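# Move three bean-filled cups from plank onto table

## Task

Lift each of the three cups off the plank and set it upright on the table so that its beans stay inside.

## Robot and tools

Robot: two arms, left_arm (left hand) and right_arm (right hand, the mirror of the left). Calibrated bases in the scene frame: left_arm at (+0.017, +0.458, 0) m, right_arm at (+0.032, -0.361, 0) m, each turned only slightly about z. Scene frame: origin at table-top height halfway between the arms, +x out over the table, +z up, left_arm toward +y. Camera sides do not match arm names. Cameras: cam_head_left, cam_head_right, cam_high, each 672x504.

Hand point: a point 0.05 m in front of the palm and 0.15 m out from the wrist flange. Its +z runs along the straight fingers, +y leaves the palm, +x crosses the palm away from the thumb on the right hand and toward the thumb on the left hand. Straight fingertips sit about 0.06 m past the point along +z and 0.06 m behind it along -y. A bracket on the little-finger side of the wrist can strike things, and with the fingers level the wrist may hang below the hand point and reach the table first.

A row is 28 numbers, each in [-1, 1], always for both arms: left_arm dx, dy, dz, rx, ry, rz, then left little, ring, middle, index, thumb_bend, thumb_turn, force_limit, speed; then the same 14 for right_arm. The six pose numbers are offsets, not poses: they count from that arm's Hand target as it was when the action or move began, along that arm's own base axes. 1.0 equals 0.6 m of travel or 180 degrees; rx, ry, rz form one rotation vector applied about the Hand target position. Every row in one action or move is measured from that same starting target, so repeating an offset moves the hand further. All six zero re-requests the current Hand target. Commanded orientation is clipped to within 32 degrees of the measured one each step.

Hand motors: -1 is open/straight, +1 is closed; thumb_turn +1 puts the thumb opposite the fingers. With the thumb turned in, the hand can wrap objects about 0.035 to 0.065 m across. force_limit maps -1..+1 to roughly 0..10 N at the fingertip (0..15 N for thumb motors). speed rises linearly from near zero at -1 to full at +0.48; use -0.94 or lower for a soft close. There is no 'no change' value: to keep a hand as it is, resend the last eight hand numbers you sent; if you never sent any, use its hand_measured plus hand_force_limit and hand_speed. To grip harder, raise force_limit and send a more-closed target; to loosen, send one more open than hand_measured.

Tools:
- execute_actions(actions, cameras): actions is a list of actions; each action is up to 15 rows, one per 1/30 s step, and a short one repeats its last row to fill 15 steps (0.5 s). An empty list returns camera images.
- move(target, speed, blend, stop_force, zero, blocking, cameras): target is one row or up to 15 rows, all offsets from the same Hand targets. speed is top path speed in m/s, 0.002 to 3.6 (default 0.25), one value or one per target. blend, in m, rounds corners in a list. stop_force, 3 to 120 N, ends an arm's path when its wrist senses that much push against the motion; not reliable for light or rotating contacts; omit it when backing off something you press. zero (with stop_force) chooses whether to re-zero first. blocking=false returns early, not allowed with stop_force. Moves run straight lines without avoiding obstacles, last 0.5 to 10 s.
- wait(seconds 0 to 10), stop() to brake a running move, zoom_image(camera, region [x0, y0, x1, y1] in pixels, at most 504 each way), show_instructions(), zero_wrist_force(arm), finished_scene(scene 1).

Results: per arm, end_effector_position (m), end_effector_quat_wxyz and velocities in that arm's base frame; Hand target (the last clipped command, base for the next offsets); joint positions and torques; hand_measured, hand_stopped_by (moving, target, force, stalled, fault) and hand_load_n (a lost grip shows as load near 0); Wrist force/torque in the tool axes plus the peak since last shown. A move adds a 'move:' line: done (within 3 mm and 2 degrees), off_target, moving, held or fault, plus limits=paced (pose clipped) or limits=held. If the hand rests short of its target, send the gap as an offset.

Cautions: an arm faults for 10 s if outside force reaches about 150 N or a joint reaches its torque limit (wrist joints only about 22 N m; heavy loads count). Arms are stiff, so aiming even slightly past firm contact can fault. Faster motion hits harder and overshoots. Keep arms from pressing on each other and avoid paths near an arm's own base. Motors heat when holding loads or stretched; 85 °C brakes the arm. Keep cups upright and slow so beans stay in; never drop a cup or leave anything off the table, which fails the task. Loose items may be nudged occasionally.

Each tool is called after ">>>" in YAML: its name, and indented under it one key for each argument.

Reference images:

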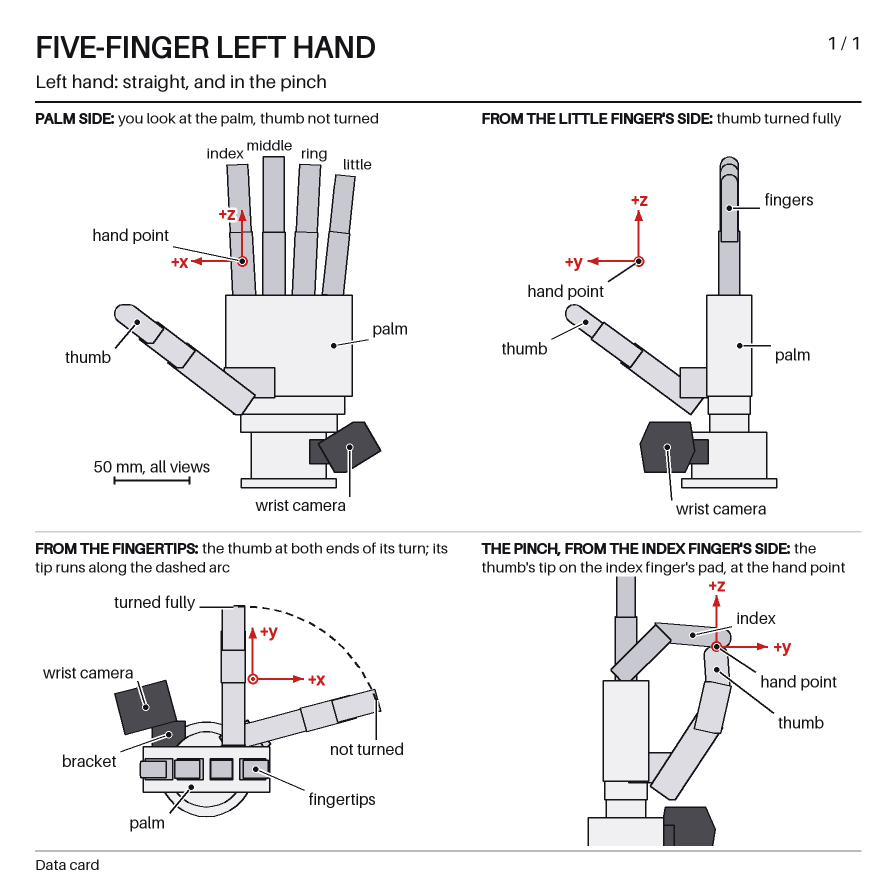

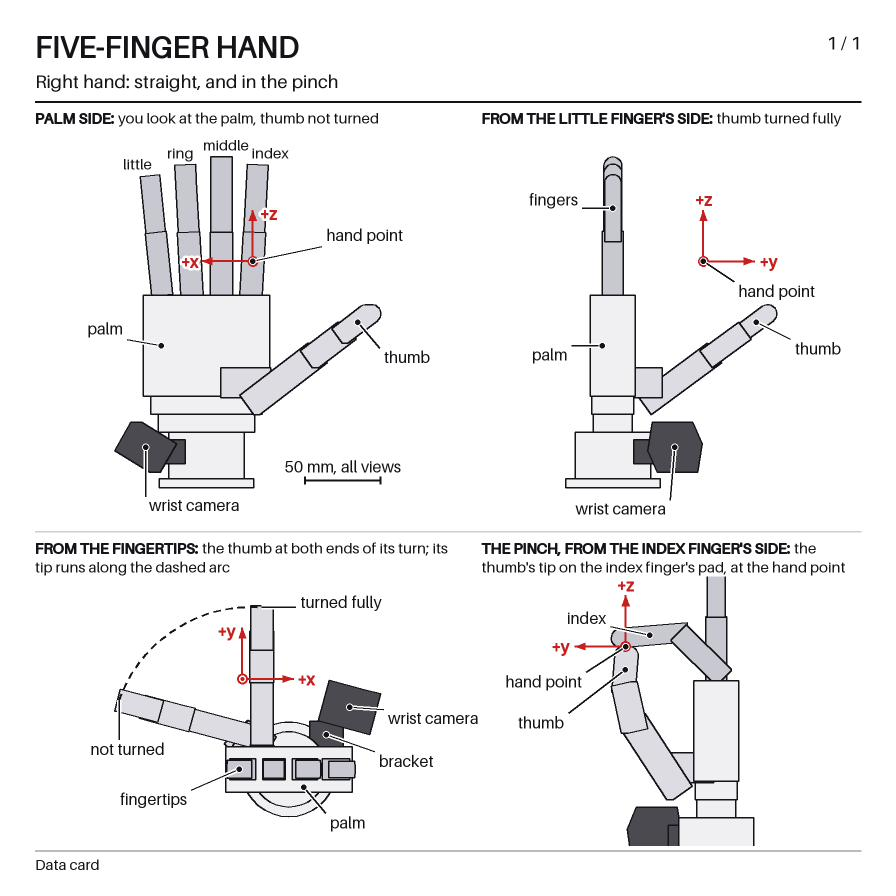

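## Session

>>> execute_actions:
  actions: []

Scene clock: 0.00 s.
left_arm: end_effector_position=(+0.6842, -0.0797, +0.2367) hand_measured=(-1.000, -1.000, -1.000, -1.000, -1.000, -1.000) hand_load_n=(+0.0, +0.0, +0.0, +0.0, +0.0, +0.0) hand_stopped_by=(target, target, target, target, target, target) hand_force_limit=0.00 hand_speed=-0.80 end_effector_quat_wxyz=(+0.243, +0.823, -0.169, +0.484) | right_arm: end_effector_position=(+0.7391, +0.0304, +0.3791) hand_measured=(-1.000, -1.000, -1.000, -1.000, -1.000, -1.000) hand_load_n=(+0.0, +0.0, +0.0, +0.0, +0.0, +0.0) hand_stopped_by=(target, target, target, target, target, target) hand_force_limit=0.00 hand_speed=-0.80 end_effector_quat_wxyz=(+0.339, +0.813, +0.347, +0.321)
Joint positions: left_arm=[3.606 -2.139 -1.406 2.727 -0.601 2.029] | right_arm=[0.064 -1.011 0.911 0.754 1.956 0.635]
Joint velocities: within noise
Joint torques (N m): no reading
Wrist force (N): no reading
Wrist torque (N m): no reading
Wrist force, peak (N): no reading
Hand target: left_arm +0.6842, -0.0797, +0.2367; +0.243, +0.823, -0.169, +0.484 | right_arm +0.7391, +0.0304, +0.3791; +0.339, +0.813, +0.347, +0.321

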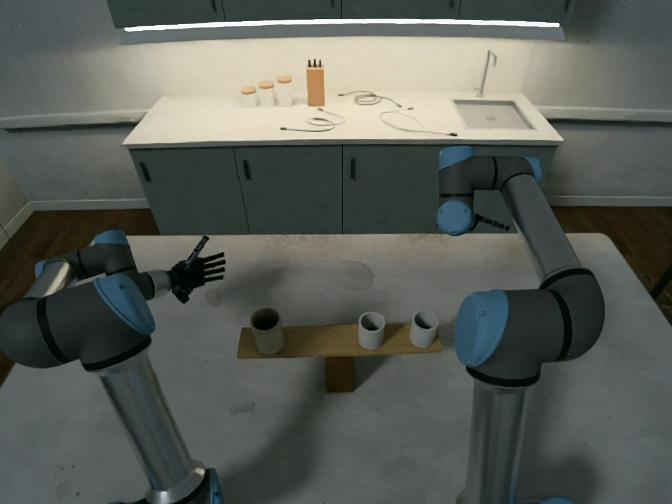

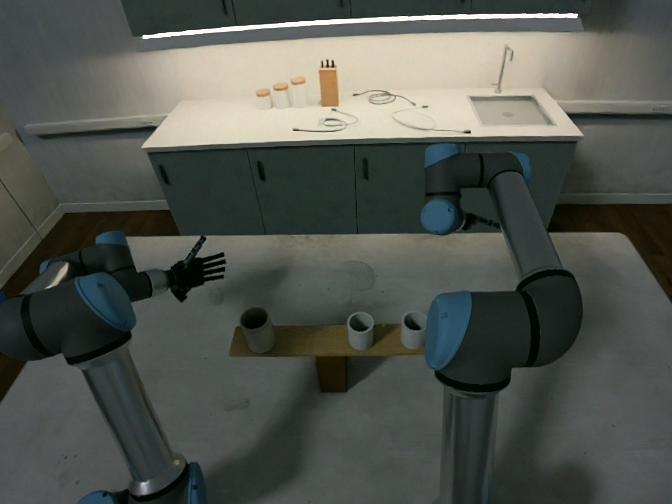

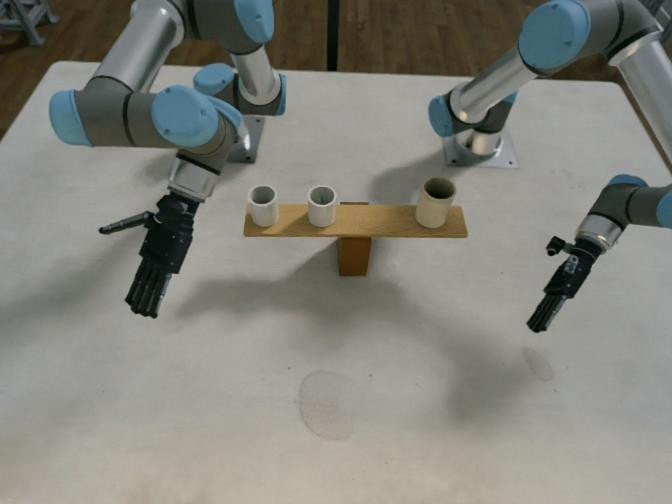

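>>> zoom_image:
  camera: "cam_head_left"
  region: [220, 280, 470, 420]

>>> zoom_image:
  camera: "cam_head_right"
  region: [210, 280, 450, 420]

>>> zoom_image:
  camera: "cam_high"
  region: [220, 160, 490, 300]

Scaled by 2.016 from the camera's 672x504 image, which has a finer 960x720 frame.

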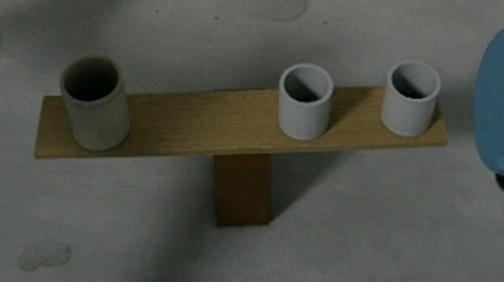

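Scaled by 2.100 from the camera's 672x504 image, which has a finer 960x720 frame.

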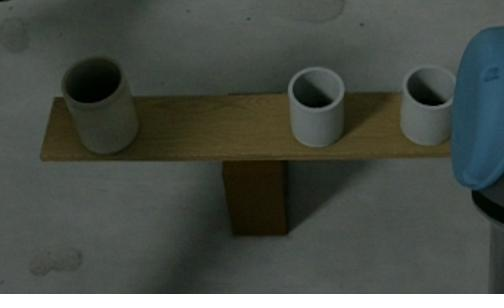

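Scaled by 1.867 from the camera's 672x504 image, which has a finer 960x720 frame.

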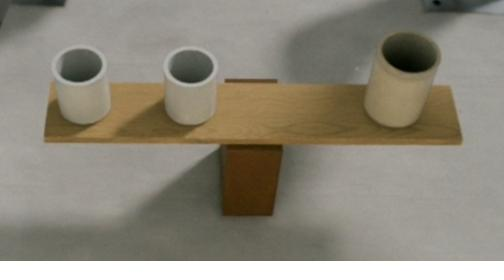

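>>> zoom_image:
  camera: "cam_high"
  region: [160, 50, 330, 180]

>>> zoom_image:
  camera: "cam_high"
  region: [400, 50, 570, 180]

>>> zoom_image:
  camera: "cam_head_left"
  region: [100, 404, 260, 504]

Scaled by 2.965 from the camera's 672x504 image, which has a finer 960x720 frame.

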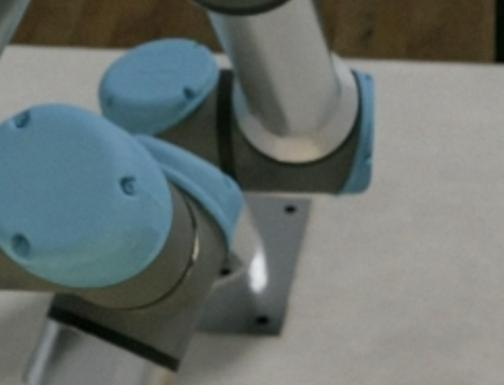

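Scaled by 2.965 from the camera's 672x504 image, which has a finer 960x720 frame.

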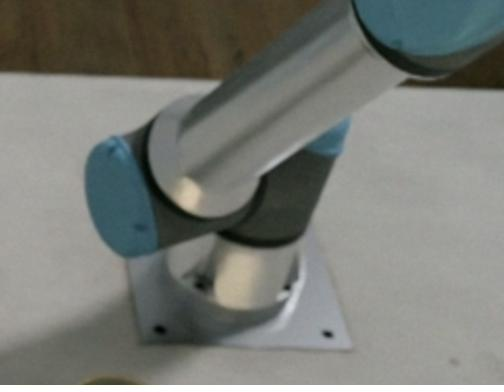

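Scaled by 3.150 from the camera's 672x504 image, which has a finer 960x720 frame.

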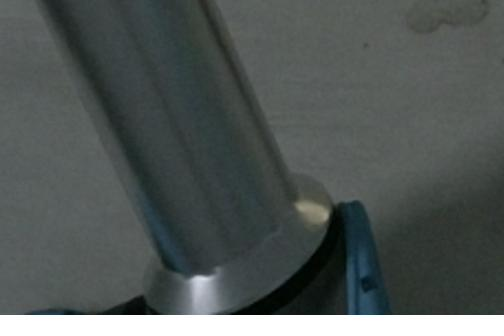

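>>> move:
  target: [0, 0.1, 0.183, -0.761, 0.490, 0.205, -1, -1, -1, -1, -1, 1, 0, 0, -0.655, 0.495, 0.0, 0.369, -0.177, 0.0915, -1, -1, -1, -1, -1, 1, 0, 0]
  speed: 0.35
  cameras: ["all"]

Scene clock: 165.77 s.
left_arm: end_effector_position=(+0.6842, -0.0197, +0.3465) hand_measured=(-1.000, -1.000, -1.000, -1.000, -1.000, +1.000) hand_load_n=(+0.0, +0.0, +0.0, +0.0, +0.0, +0.0) hand_stopped_by=(target, target, target, target, target, target) hand_force_limit=0.00 hand_speed=0.00 end_effector_quat_wxyz=(+0.681, +0.186, +0.684, -0.187) | right_arm: end_effector_position=(+0.3462, +0.3274, +0.3791) hand_measured=(-1.000, -1.000, -1.000, -1.000, -1.000, +1.000) hand_load_n=(+0.0, +0.0, +0.0, +0.0, +0.0, +0.5) hand_stopped_by=(target, target, target, target, target, target) hand_force_limit=0.00 hand_speed=0.00 end_effector_quat_wxyz=(-0.123, +0.696, +0.123, +0.696)
Joint positions: left_arm=[3.574 -1.676 -1.742 3.411 -0.605 -1.567] | right_arm=[0.834 -1.821 1.987 -0.166 2.055 1.571]
Joint torques (N m): left_arm=[-11.73 36.73 31.88 2.66 -1.54 -1.35] | right_arm=[9.07 -2.74 -7.58 -3.39 2.35 1.95]
Wrist force (N): left_arm=[-2.5 -2.7 3.2] | right_arm=[-0.5 -1.3 -0.4]
Wrist torque (N m): left_arm=[-0.75 0.71 -0.10] | right_arm=[-0.31 -0.04 -0.17]
Wrist force, peak (N): left_arm=[-2.6 -3.0 3.9] | right_arm=[-1.0 -2.1 -0.3]
Hand target: left_arm +0.6842, -0.0197, +0.3465; +0.681, +0.186, +0.684, -0.187 | right_arm +0.3461, +0.3274, +0.3791; -0.123, +0.696, +0.123, +0.696
Off the commanded pose: left_arm 0.000 m, 0 deg | right_arm 0.000 m, 0 deg.
move: done

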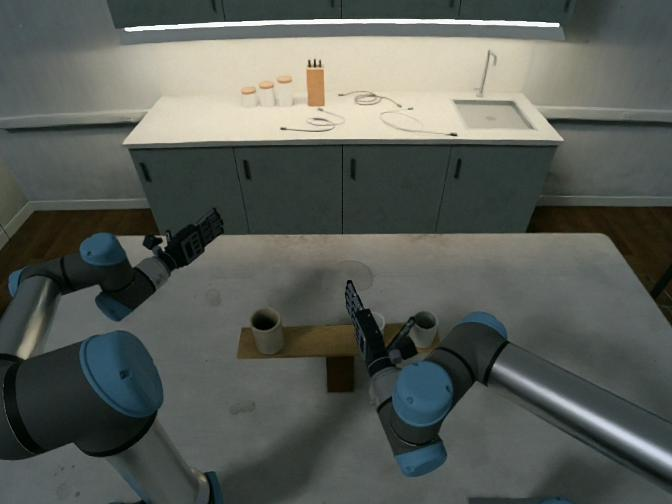

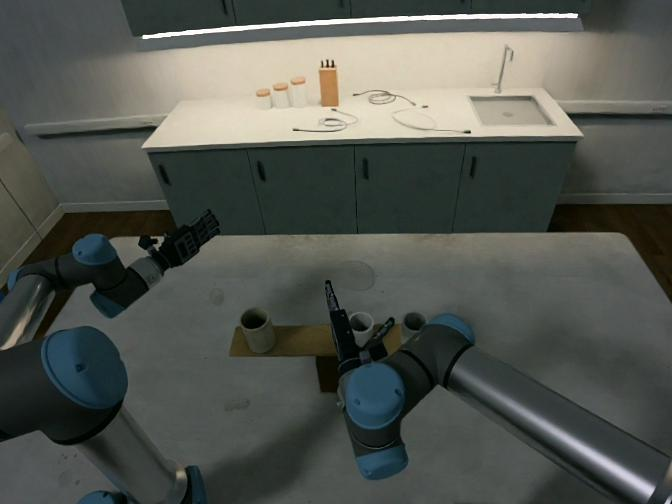

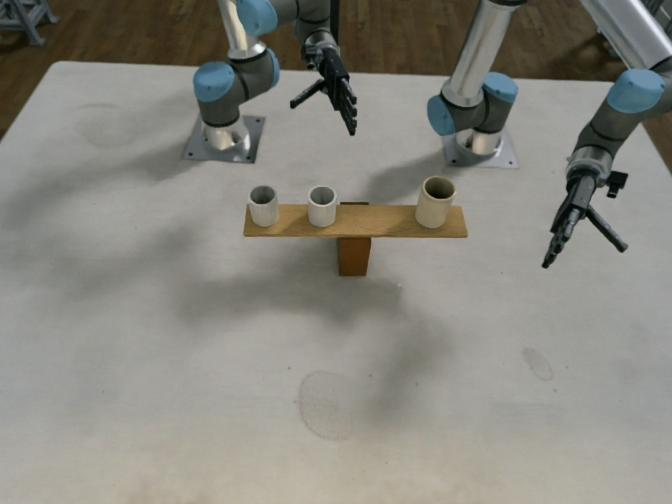

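>>> zoom_image:
  camera: "cam_high"
  region: [170, 60, 350, 240]

>>> zoom_image:
  camera: "cam_high"
  region: [350, 90, 530, 270]

>>> zoom_image:
  camera: "cam_head_left"
  region: [225, 270, 465, 480]

>>> zoom_image:
  camera: "cam_head_right"
  region: [225, 270, 465, 480]

>>> zoom_image:
  camera: "cam_high"
  region: [522, 120, 652, 280]

Scaled by 2.800 from the camera's 672x504 image, which has a finer 960x720 frame.

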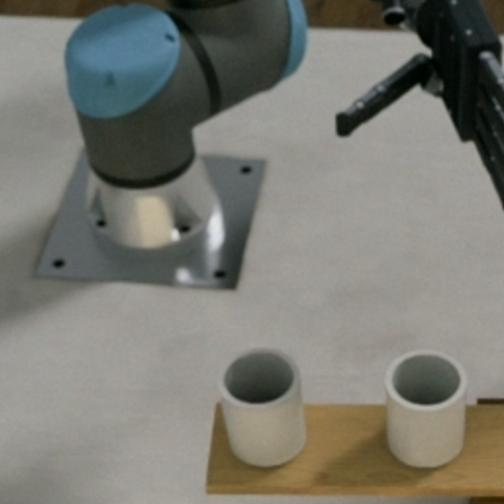

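Scaled by 2.800 from the camera's 672x504 image, which has a finer 960x720 frame.

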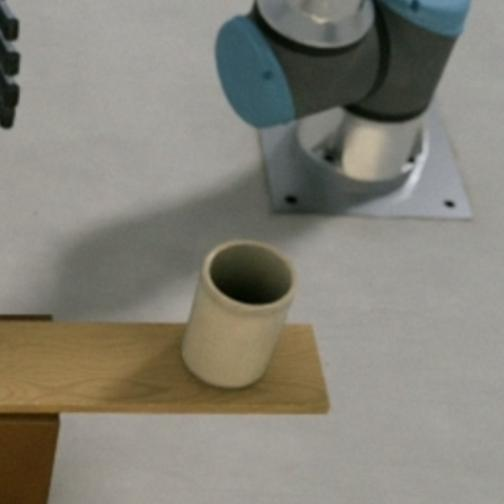

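Scaled by 2.100 from the camera's 672x504 image, which has a finer 960x720 frame.

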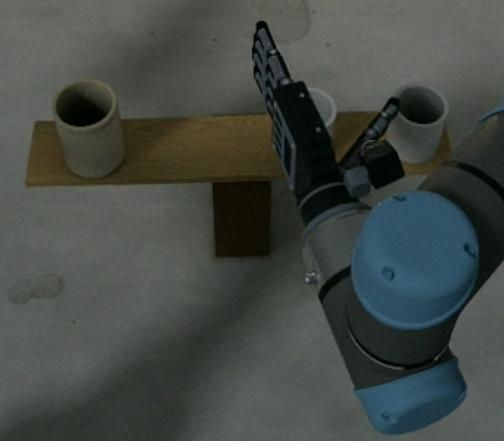

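Scaled by 2.100 from the camera's 672x504 image, which has a finer 960x720 frame.

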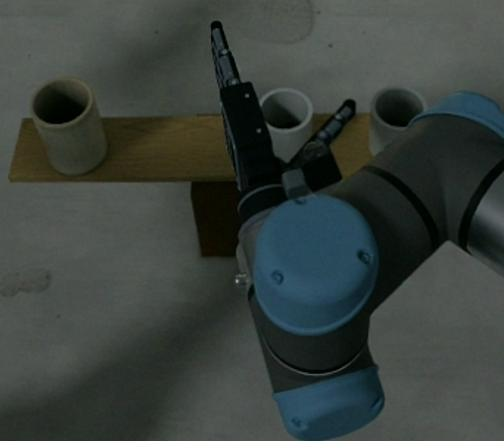

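Scaled by 3.150 from the camera's 672x504 image, which has a finer 960x720 frame.

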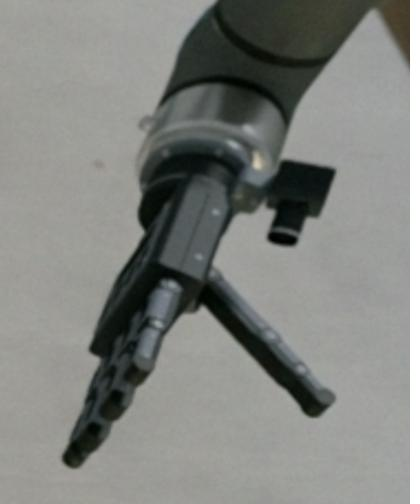

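>>> move:
  target: [-0.537, -0.135, -0.028, 0, 0, -0.333, -1, -1, -1, -1, -1, 1, 0, 0, 0.062, -0.0055, -0.132, 0, 0, 0, -1, -1, -1, -1, -1, 1, 0, 0]
  speed: 0.22
  cameras: ["all"]

Scene clock: 209.40 s.
left_arm: end_effector_position=(+0.3621, -0.1007, +0.3297) hand_measured=(-1.000, -1.000, -1.000, -1.000, -1.000, +1.000) hand_load_n=(+0.0, +0.0, +0.0, +0.0, +0.5, +0.0) hand_stopped_by=(target, target, target, target, target, target) hand_force_limit=0.00 hand_speed=0.00 end_effector_quat_wxyz=(+0.496, +0.502, +0.500, -0.502) | right_arm: end_effector_position=(+0.3833, +0.3241, +0.2999) hand_measured=(-1.000, -1.000, -1.000, -1.000, -1.000, +1.000) hand_load_n=(+0.0, +0.0, +0.0, +0.0, +0.0, +0.5) hand_stopped_by=(target, target, target, target, target, target) hand_force_limit=0.00 hand_speed=0.00 end_effector_quat_wxyz=(-0.123, +0.696, +0.123, +0.696)
Joint positions: left_arm=[4.004 -1.425 -2.032 3.462 0.87 -1.577] | right_arm=[0.735 -1.735 2.131 -0.397 1.955 1.571]
Joint torques (N m): left_arm=[11.12 21.95 6.25 -2.6 1.23 1.15] | right_arm=[-7.5 -5.22 -5.86 -3.42 -2.32 -1.54]
Wrist force (N): left_arm=[-2.7 -3.2 3.1] | right_arm=[-0.5 -1.3 -0.2]
Wrist torque (N m): left_arm=[-0.75 0.71 -0.08] | right_arm=[-0.32 -0.05 -0.16]
Wrist force, peak (N): left_arm=[-2.8 -5.6 3.3] | right_arm=[-0.9 -1.8 -0.1]
Hand target: left_arm +0.3620, -0.1007, +0.3297; +0.496, +0.502, +0.500, -0.502 | right_arm +0.3833, +0.3241, +0.2999; -0.123, +0.696, +0.123, +0.696
Off the commanded pose: left_arm 0.000 m, 0 deg | right_arm 0.000 m, 0 deg.
move: done

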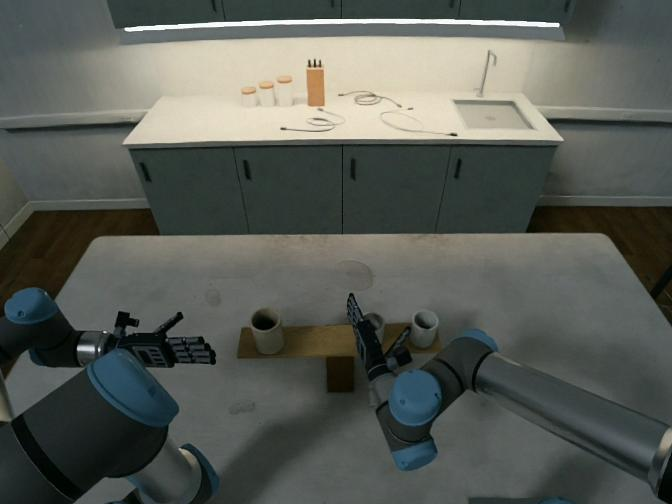

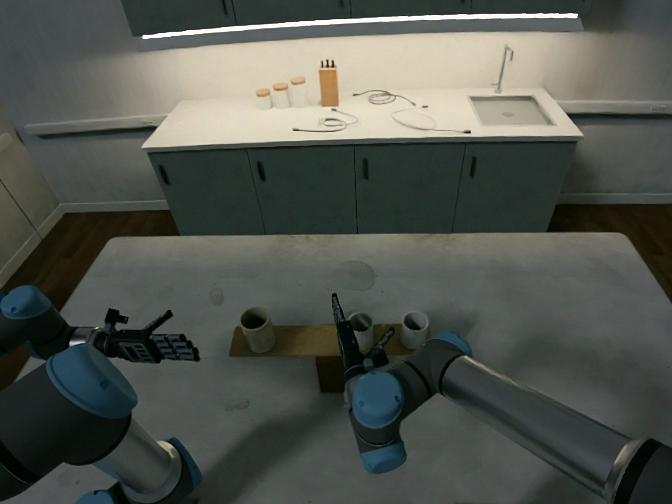

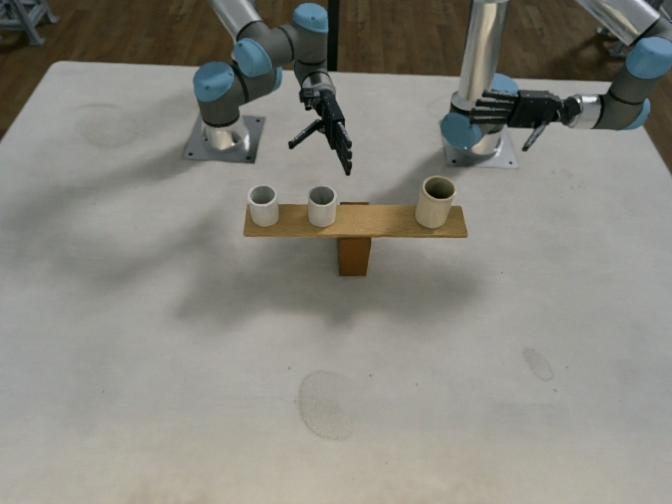

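>>> zoom_image:
  camera: "cam_high"
  region: [240, 80, 400, 240]

>>> zoom_image:
  camera: "cam_high"
  region: [400, 60, 580, 240]

>>> zoom_image:
  camera: "cam_head_left"
  region: [90, 270, 290, 400]

>>> zoom_image:
  camera: "cam_head_left"
  region: [310, 270, 470, 400]

>>> zoom_image:
  camera: "cam_head_right"
  region: [310, 270, 470, 400]

Scaled by 3.150 from the camera's 672x504 image, which has a finer 960x720 frame.

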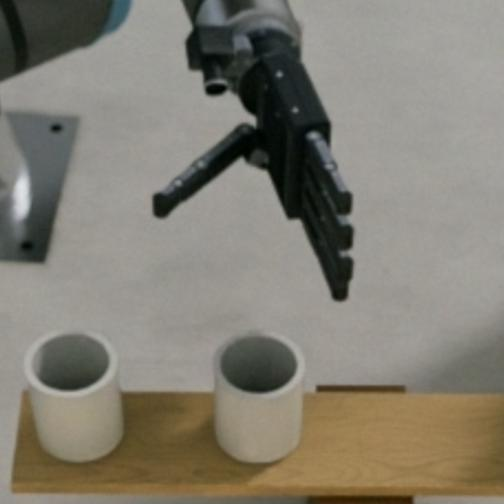

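Scaled by 2.800 from the camera's 672x504 image, which has a finer 960x720 frame.

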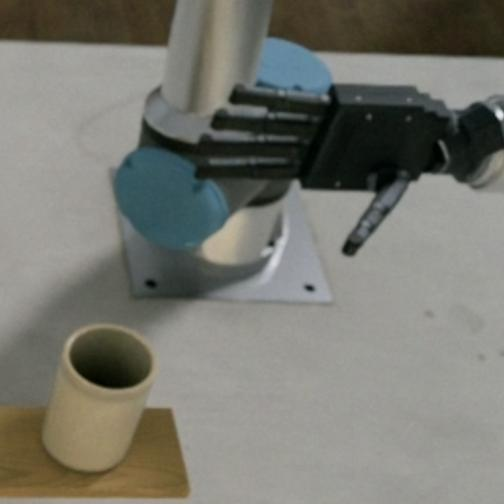

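Scaled by 2.520 from the camera's 672x504 image, which has a finer 960x720 frame.

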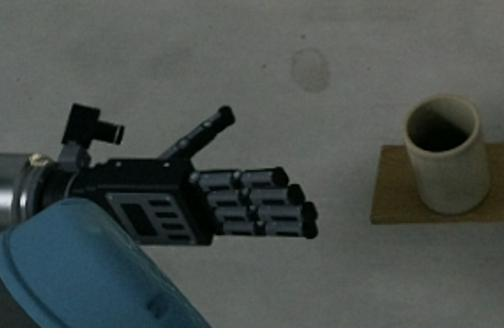

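Scaled by 3.150 from the camera's 672x504 image, which has a finer 960x720 frame.

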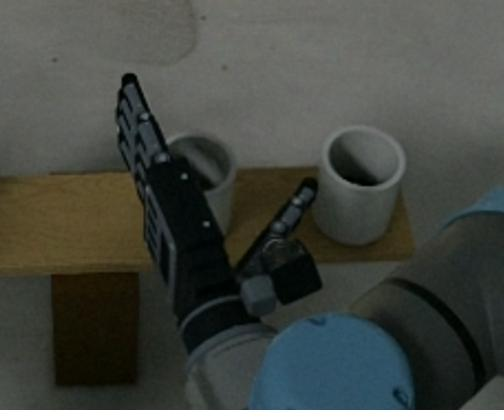

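Scaled by 3.150 from the camera's 672x504 image, which has a finer 960x720 frame.

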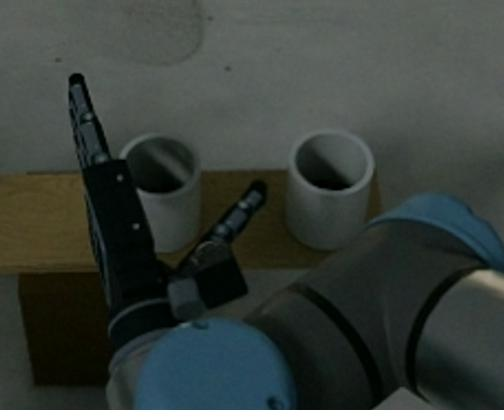

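>>> move:
  target: [0.05, -0.0833, -0.2083, 0, 0, 0, -1, -1, -1, -1, -1, 1, 0, 0, -0.0105, 0.0647, -0.1667, 0, 0, 0, -1, -1, -1, -1, -1, 1, 0, 0]
  speed: 0.15
  cameras: ["all"]

Scene clock: 246.50 s.
left_arm: end_effector_position=(+0.3919, -0.1506, +0.2048) hand_measured=(-1.000, -1.000, -1.000, -1.000, -1.000, +1.000) hand_load_n=(+0.0, +0.0, +0.0, +0.0, +0.0, +0.0) hand_stopped_by=(target, target, target, target, target, target) hand_force_limit=0.00 hand_speed=0.00 end_effector_quat_wxyz=(+0.496, +0.502, +0.500, -0.502) | right_arm: end_effector_position=(+0.3770, +0.3629, +0.1999) hand_measured=(-1.000, -1.000, -1.000, -1.000, -1.000, +1.000) hand_load_n=(+0.0, +0.0, +0.0, +0.5, +0.0, +0.0) hand_stopped_by=(target, target, target, target, target, target) hand_force_limit=0.00 hand_speed=0.00 end_effector_quat_wxyz=(-0.123, +0.696, +0.123, +0.696)
Joint positions: left_arm=[3.825 -1.617 -2.217 3.841 0.692 -1.578] | right_arm=[0.837 -1.496 2.207 -0.711 2.058 1.571]
Joint torques (N m): left_arm=[-11.58 6.05 4.32 0.87 -1.6 -1.29] | right_arm=[7.99 -10.99 -2.32 -3.35 2.28 -1.27]
Wrist force (N): left_arm=[-2.2 -2.6 3.1] | right_arm=[-0.7 -1.3 -0.4]
Wrist torque (N m): left_arm=[-0.76 0.62 -0.14] | right_arm=[-0.32 -0.07 -0.17]
Wrist force, peak (N): left_arm=[-3.2 -3.4 3.3] | right_arm=[-0.7 -2.4 -0.8]
Hand target: left_arm +0.3920, -0.1507, +0.2048; +0.496, +0.502, +0.500, -0.502 | right_arm +0.3770, +0.3629, +0.1999; -0.123, +0.696, +0.123, +0.696
Off the commanded pose: left_arm 0.000 m, 0 deg | right_arm 0.000 m, 0 deg.
move: done

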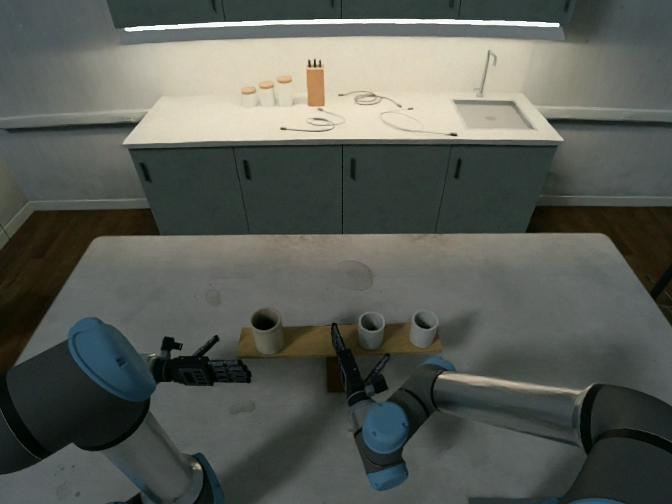

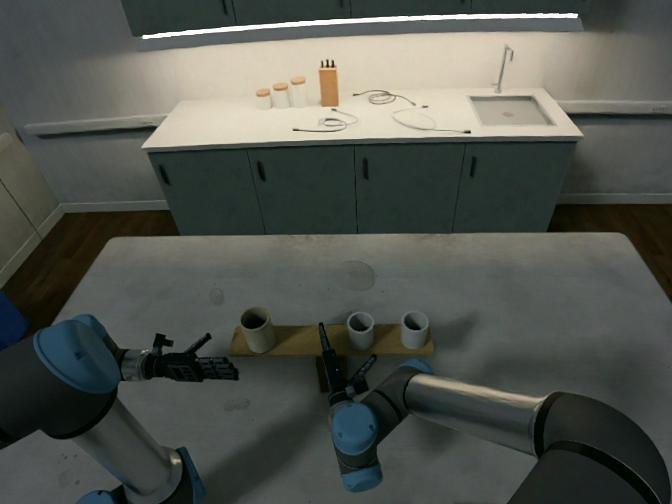

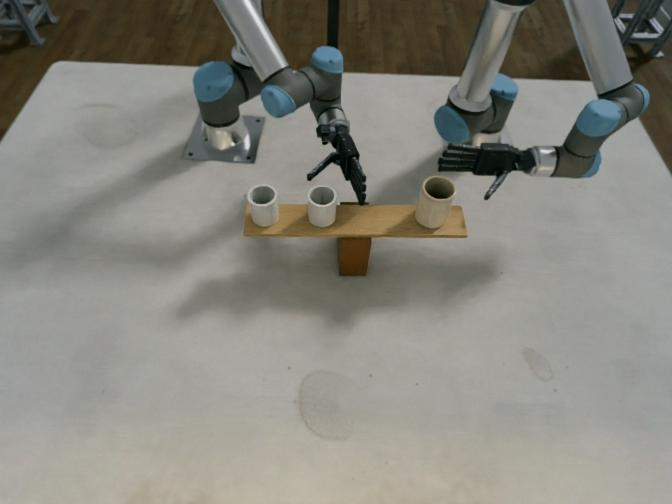

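>>> zoom_image:
  camera: "cam_high"
  region: [400, 120, 530, 250]

>>> zoom_image:
  camera: "cam_high"
  region: [240, 120, 380, 250]

>>> zoom_image:
  camera: "cam_head_left"
  region: [140, 290, 300, 400]

>>> zoom_image:
  camera: "cam_head_right"
  region: [300, 290, 440, 400]

Scaled by 3.877 from the camera's 672x504 image, which has a finer 960x720 frame.

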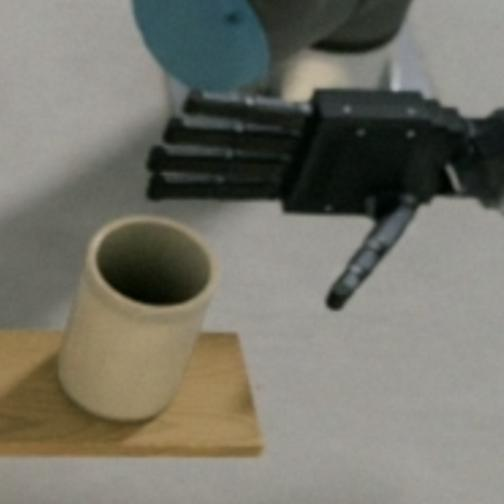

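Scaled by 3.600 from the camera's 672x504 image, which has a finer 960x720 frame.

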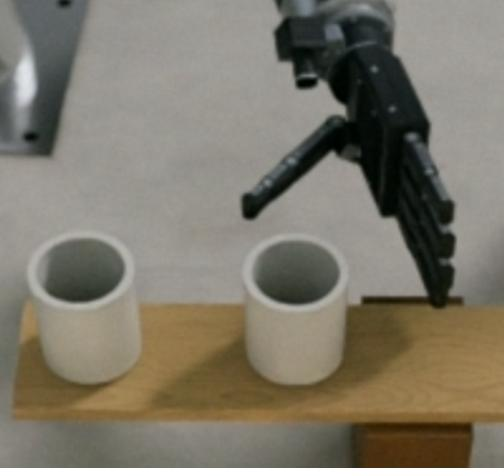

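Scaled by 3.150 from the camera's 672x504 image, which has a finer 960x720 frame.

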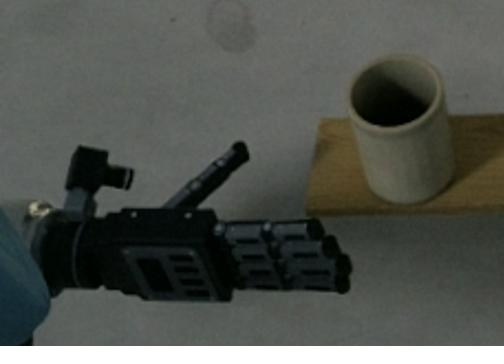

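Scaled by 3.600 from the camera's 672x504 image, which has a finer 960x720 frame.

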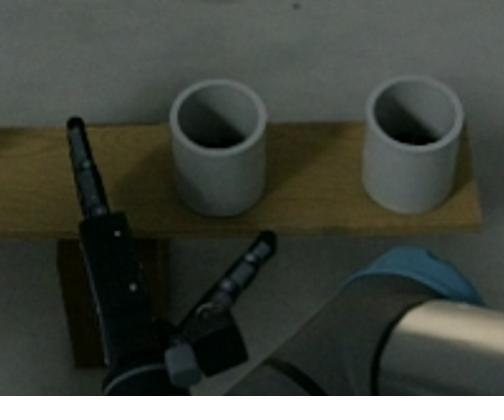

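>>> move:
  target: [0.085, -0.095, 0, 0, 0, 0, -1, -1, -1, -1, -1, 1, 0, 0, 0, 0, 0, 0, 0, 0, -1, -1, -1, -1, -1, 1, 0, 0]
  speed: 0.08
  stop_force: 6
  cameras: ["all"]

>>> zoom_image:
  camera: "cam_high"
  region: [400, 120, 530, 250]

>>> zoom_image:
  camera: "cam_head_left"
  region: [160, 290, 320, 400]

Scene clock: 255.27 s.
left_arm: end_effector_position=(+0.4430, -0.2077, +0.2048) hand_measured=(-1.000, -1.000, -1.000, -1.000, -1.000, +1.000) hand_load_n=(+0.0, +0.0, +0.0, +0.0, +0.0, +0.5) hand_stopped_by=(target, target, target, target, target, target) hand_force_limit=0.00 hand_speed=0.00 end_effector_quat_wxyz=(+0.496, +0.502, +0.500, -0.502) | right_arm: end_effector_position=(+0.3770, +0.3629, +0.1999) hand_measured=(-1.000, -1.000, -1.000, -1.000, -1.000, +1.000) hand_load_n=(+0.0, +0.0, +0.0, +0.0, +0.0, +0.0) hand_stopped_by=(target, target, target, target, target, target) hand_force_limit=0.00 hand_speed=0.00 end_effector_quat_wxyz=(-0.123, +0.696, +0.123, +0.696)
Joint positions: left_arm=[3.604 -1.708 -2.115 3.832 0.471 -1.581] | right_arm=[0.837 -1.496 2.207 -0.711 2.058 1.571]
Joint torques (N m): left_arm=[-11.15 9.67 26.33 -1.96 -1.82 0.37] | right_arm=[7.19 -12.14 -3.34 -3.29 2.22 -1.45]
Wrist force (N): left_arm=[-2.1 -2.7 3.8] | right_arm=[-0.7 -1.5 -0.2]
Wrist torque (N m): left_arm=[-0.87 0.54 -0.06] | right_arm=[-0.36 -0.07 -0.19]
Wrist force, peak (N): left_arm=[-2.7 -2.4 4.0] | right_arm=[-0.9 -1.8 -0.6]
Hand target: left_arm +0.4430, -0.2077, +0.2048; +0.496, +0.502, +0.500, -0.502 | right_arm +0.3770, +0.3629, +0.1999; -0.123, +0.696, +0.123, +0.696
Off the commanded pose: left_arm 0.000 m, 0 deg | right_arm 0.000 m, 0 deg.
move: done

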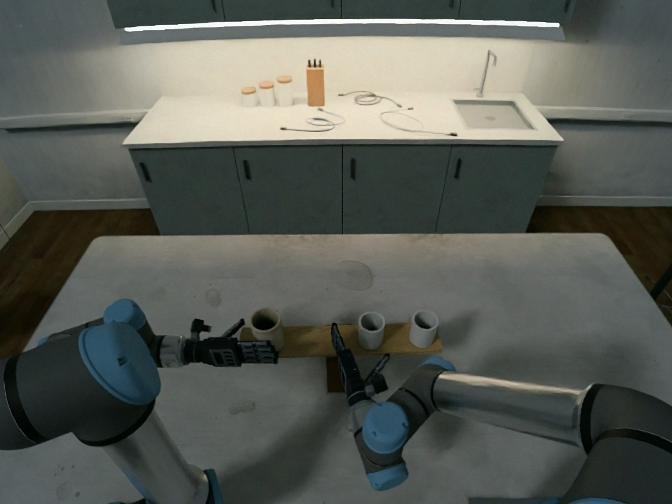

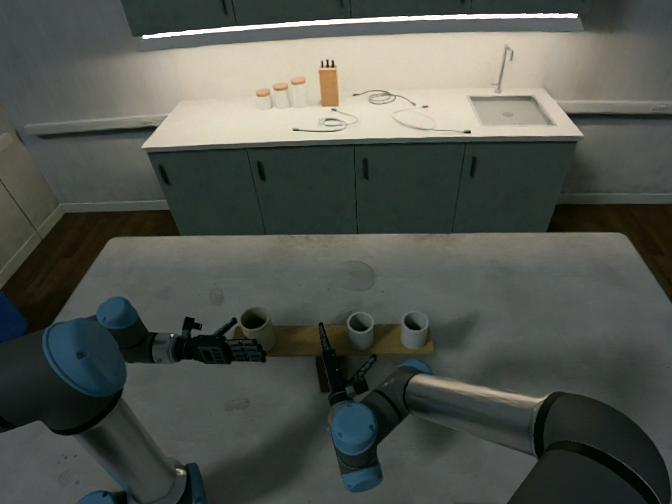

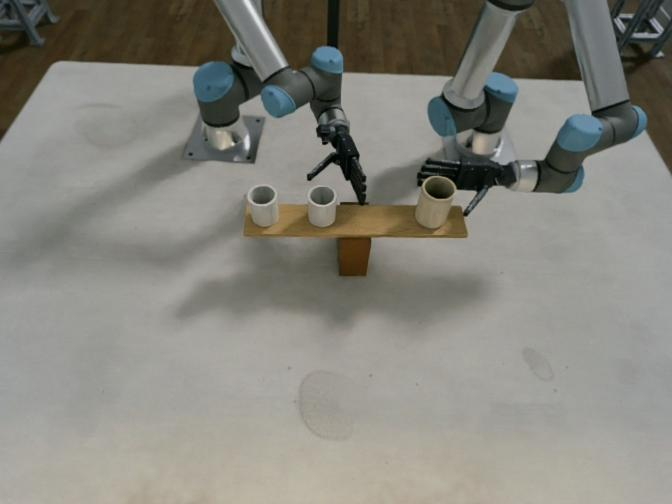

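Scaled by 3.877 from the camera's 672x504 image, which has a finer 960x720 frame.

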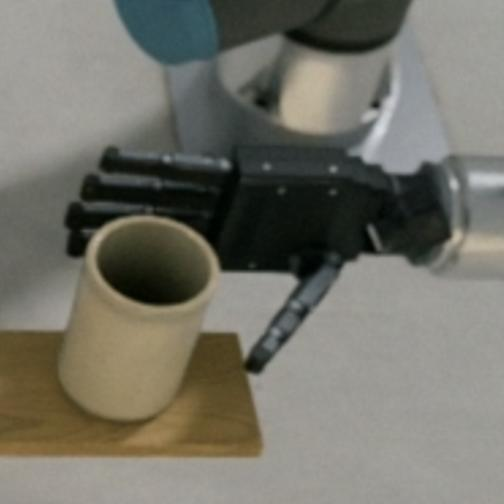

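Scaled by 3.150 from the camera's 672x504 image, which has a finer 960x720 frame.

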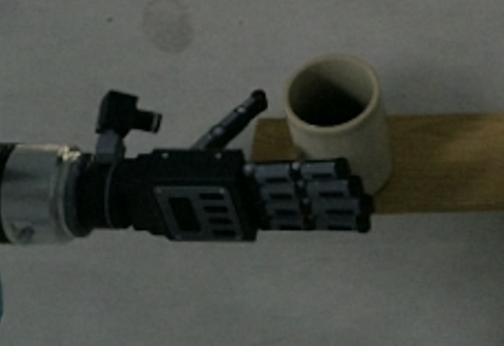

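>>> move:
  target: [0.048, -0.063, 0, 0, 0, 0, -1, -1, -1, -1, -1, 1, 0, 0, 0, 0, 0, 0, 0, 0, -1, -1, -1, -1, -1, 1, 0, 0]
  speed: 0.05
  stop_force: 5
  cameras: ["all"]

>>> zoom_image:
  camera: "cam_high"
  region: [400, 120, 530, 250]

>>> zoom_image:
  camera: "cam_head_left"
  region: [180, 290, 340, 400]

Scene clock: 260.43 s.
left_arm: end_effector_position=(+0.4718, -0.2455, +0.2048) hand_measured=(-1.000, -1.000, -1.000, -1.000, -1.000, +1.000) hand_load_n=(+0.0, +0.0, +0.0, +0.0, +0.0, +0.0) hand_stopped_by=(target, target, target, target, target, target) hand_force_limit=0.00 hand_speed=0.00 end_effector_quat_wxyz=(+0.496, +0.502, +0.500, -0.502) | right_arm: end_effector_position=(+0.3770, +0.3629, +0.1999) hand_measured=(-1.000, -1.000, -1.000, -1.000, -1.000, +1.000) hand_load_n=(+0.0, +0.0, +0.0, +0.5, +0.0, +0.0) hand_stopped_by=(target, target, target, target, target, target) hand_force_limit=0.00 hand_speed=0.00 end_effector_quat_wxyz=(-0.123, +0.696, +0.123, +0.696)
Joint positions: left_arm=[3.482 -1.767 -2.043 3.821 0.349 -1.584] | right_arm=[0.837 -1.496 2.207 -0.711 2.058 1.571]
Joint torques (N m): left_arm=[-11.67 11.61 25.84 -1.71 -1.66 1.18] | right_arm=[7.04 -11.42 -2.62 -3.26 2.2 -1.32]
Wrist force (N): left_arm=[-1.9 -3.3 3.1] | right_arm=[-0.8 -1.8 -0.4]
Wrist torque (N m): left_arm=[-0.90 0.59 -0.07] | right_arm=[-0.40 -0.06 -0.20]
Wrist force, peak (N): left_arm=[-2.7 -4.0 2.9] | right_arm=[-1.1 -1.9 -0.5]
Hand target: left_arm +0.4718, -0.2455, +0.2048; +0.496, +0.502, +0.500, -0.502 | right_arm +0.3770, +0.3629, +0.1999; -0.123, +0.696, +0.123, +0.696
Off the commanded pose: left_arm 0.000 m, 0 deg | right_arm 0.000 m, 0 deg.
move: done

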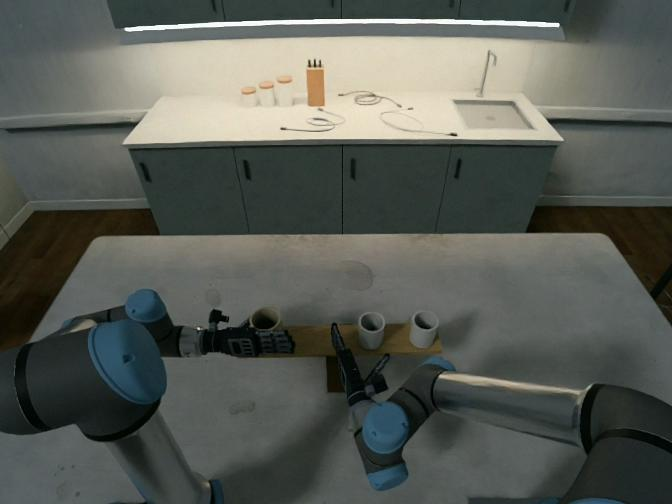

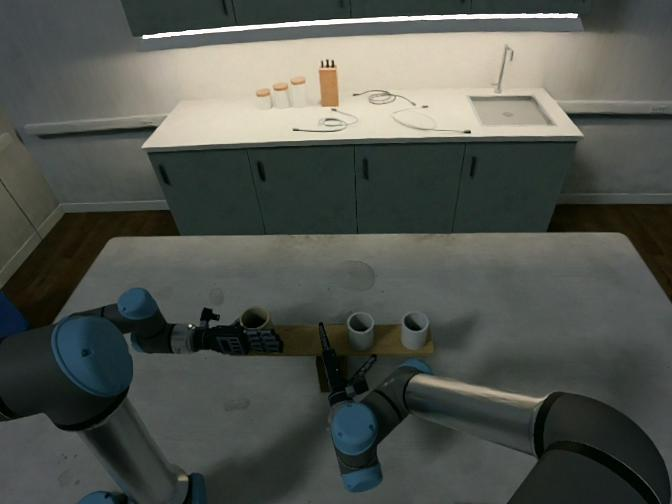

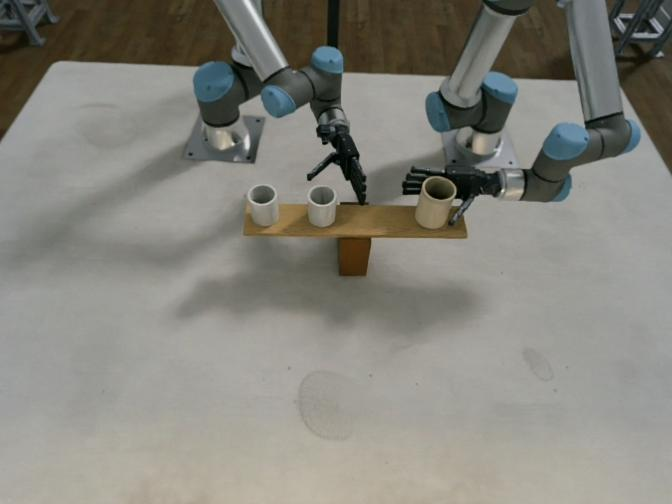

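Scaled by 3.877 from the camera's 672x504 image, which has a finer 960x720 frame.

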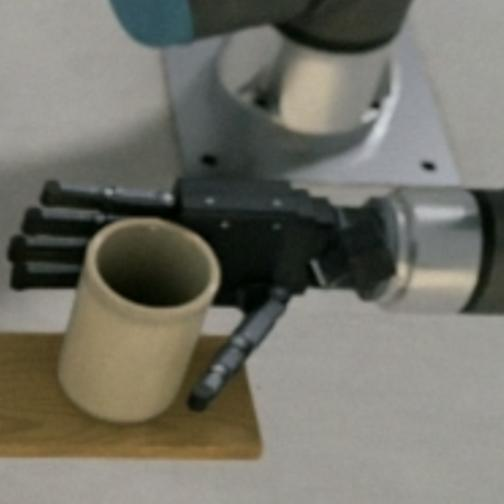

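Scaled by 3.150 from the camera's 672x504 image, which has a finer 960x720 frame.

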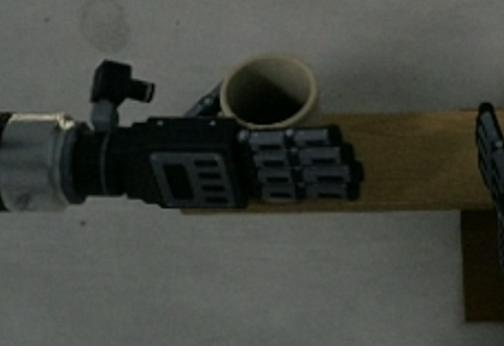

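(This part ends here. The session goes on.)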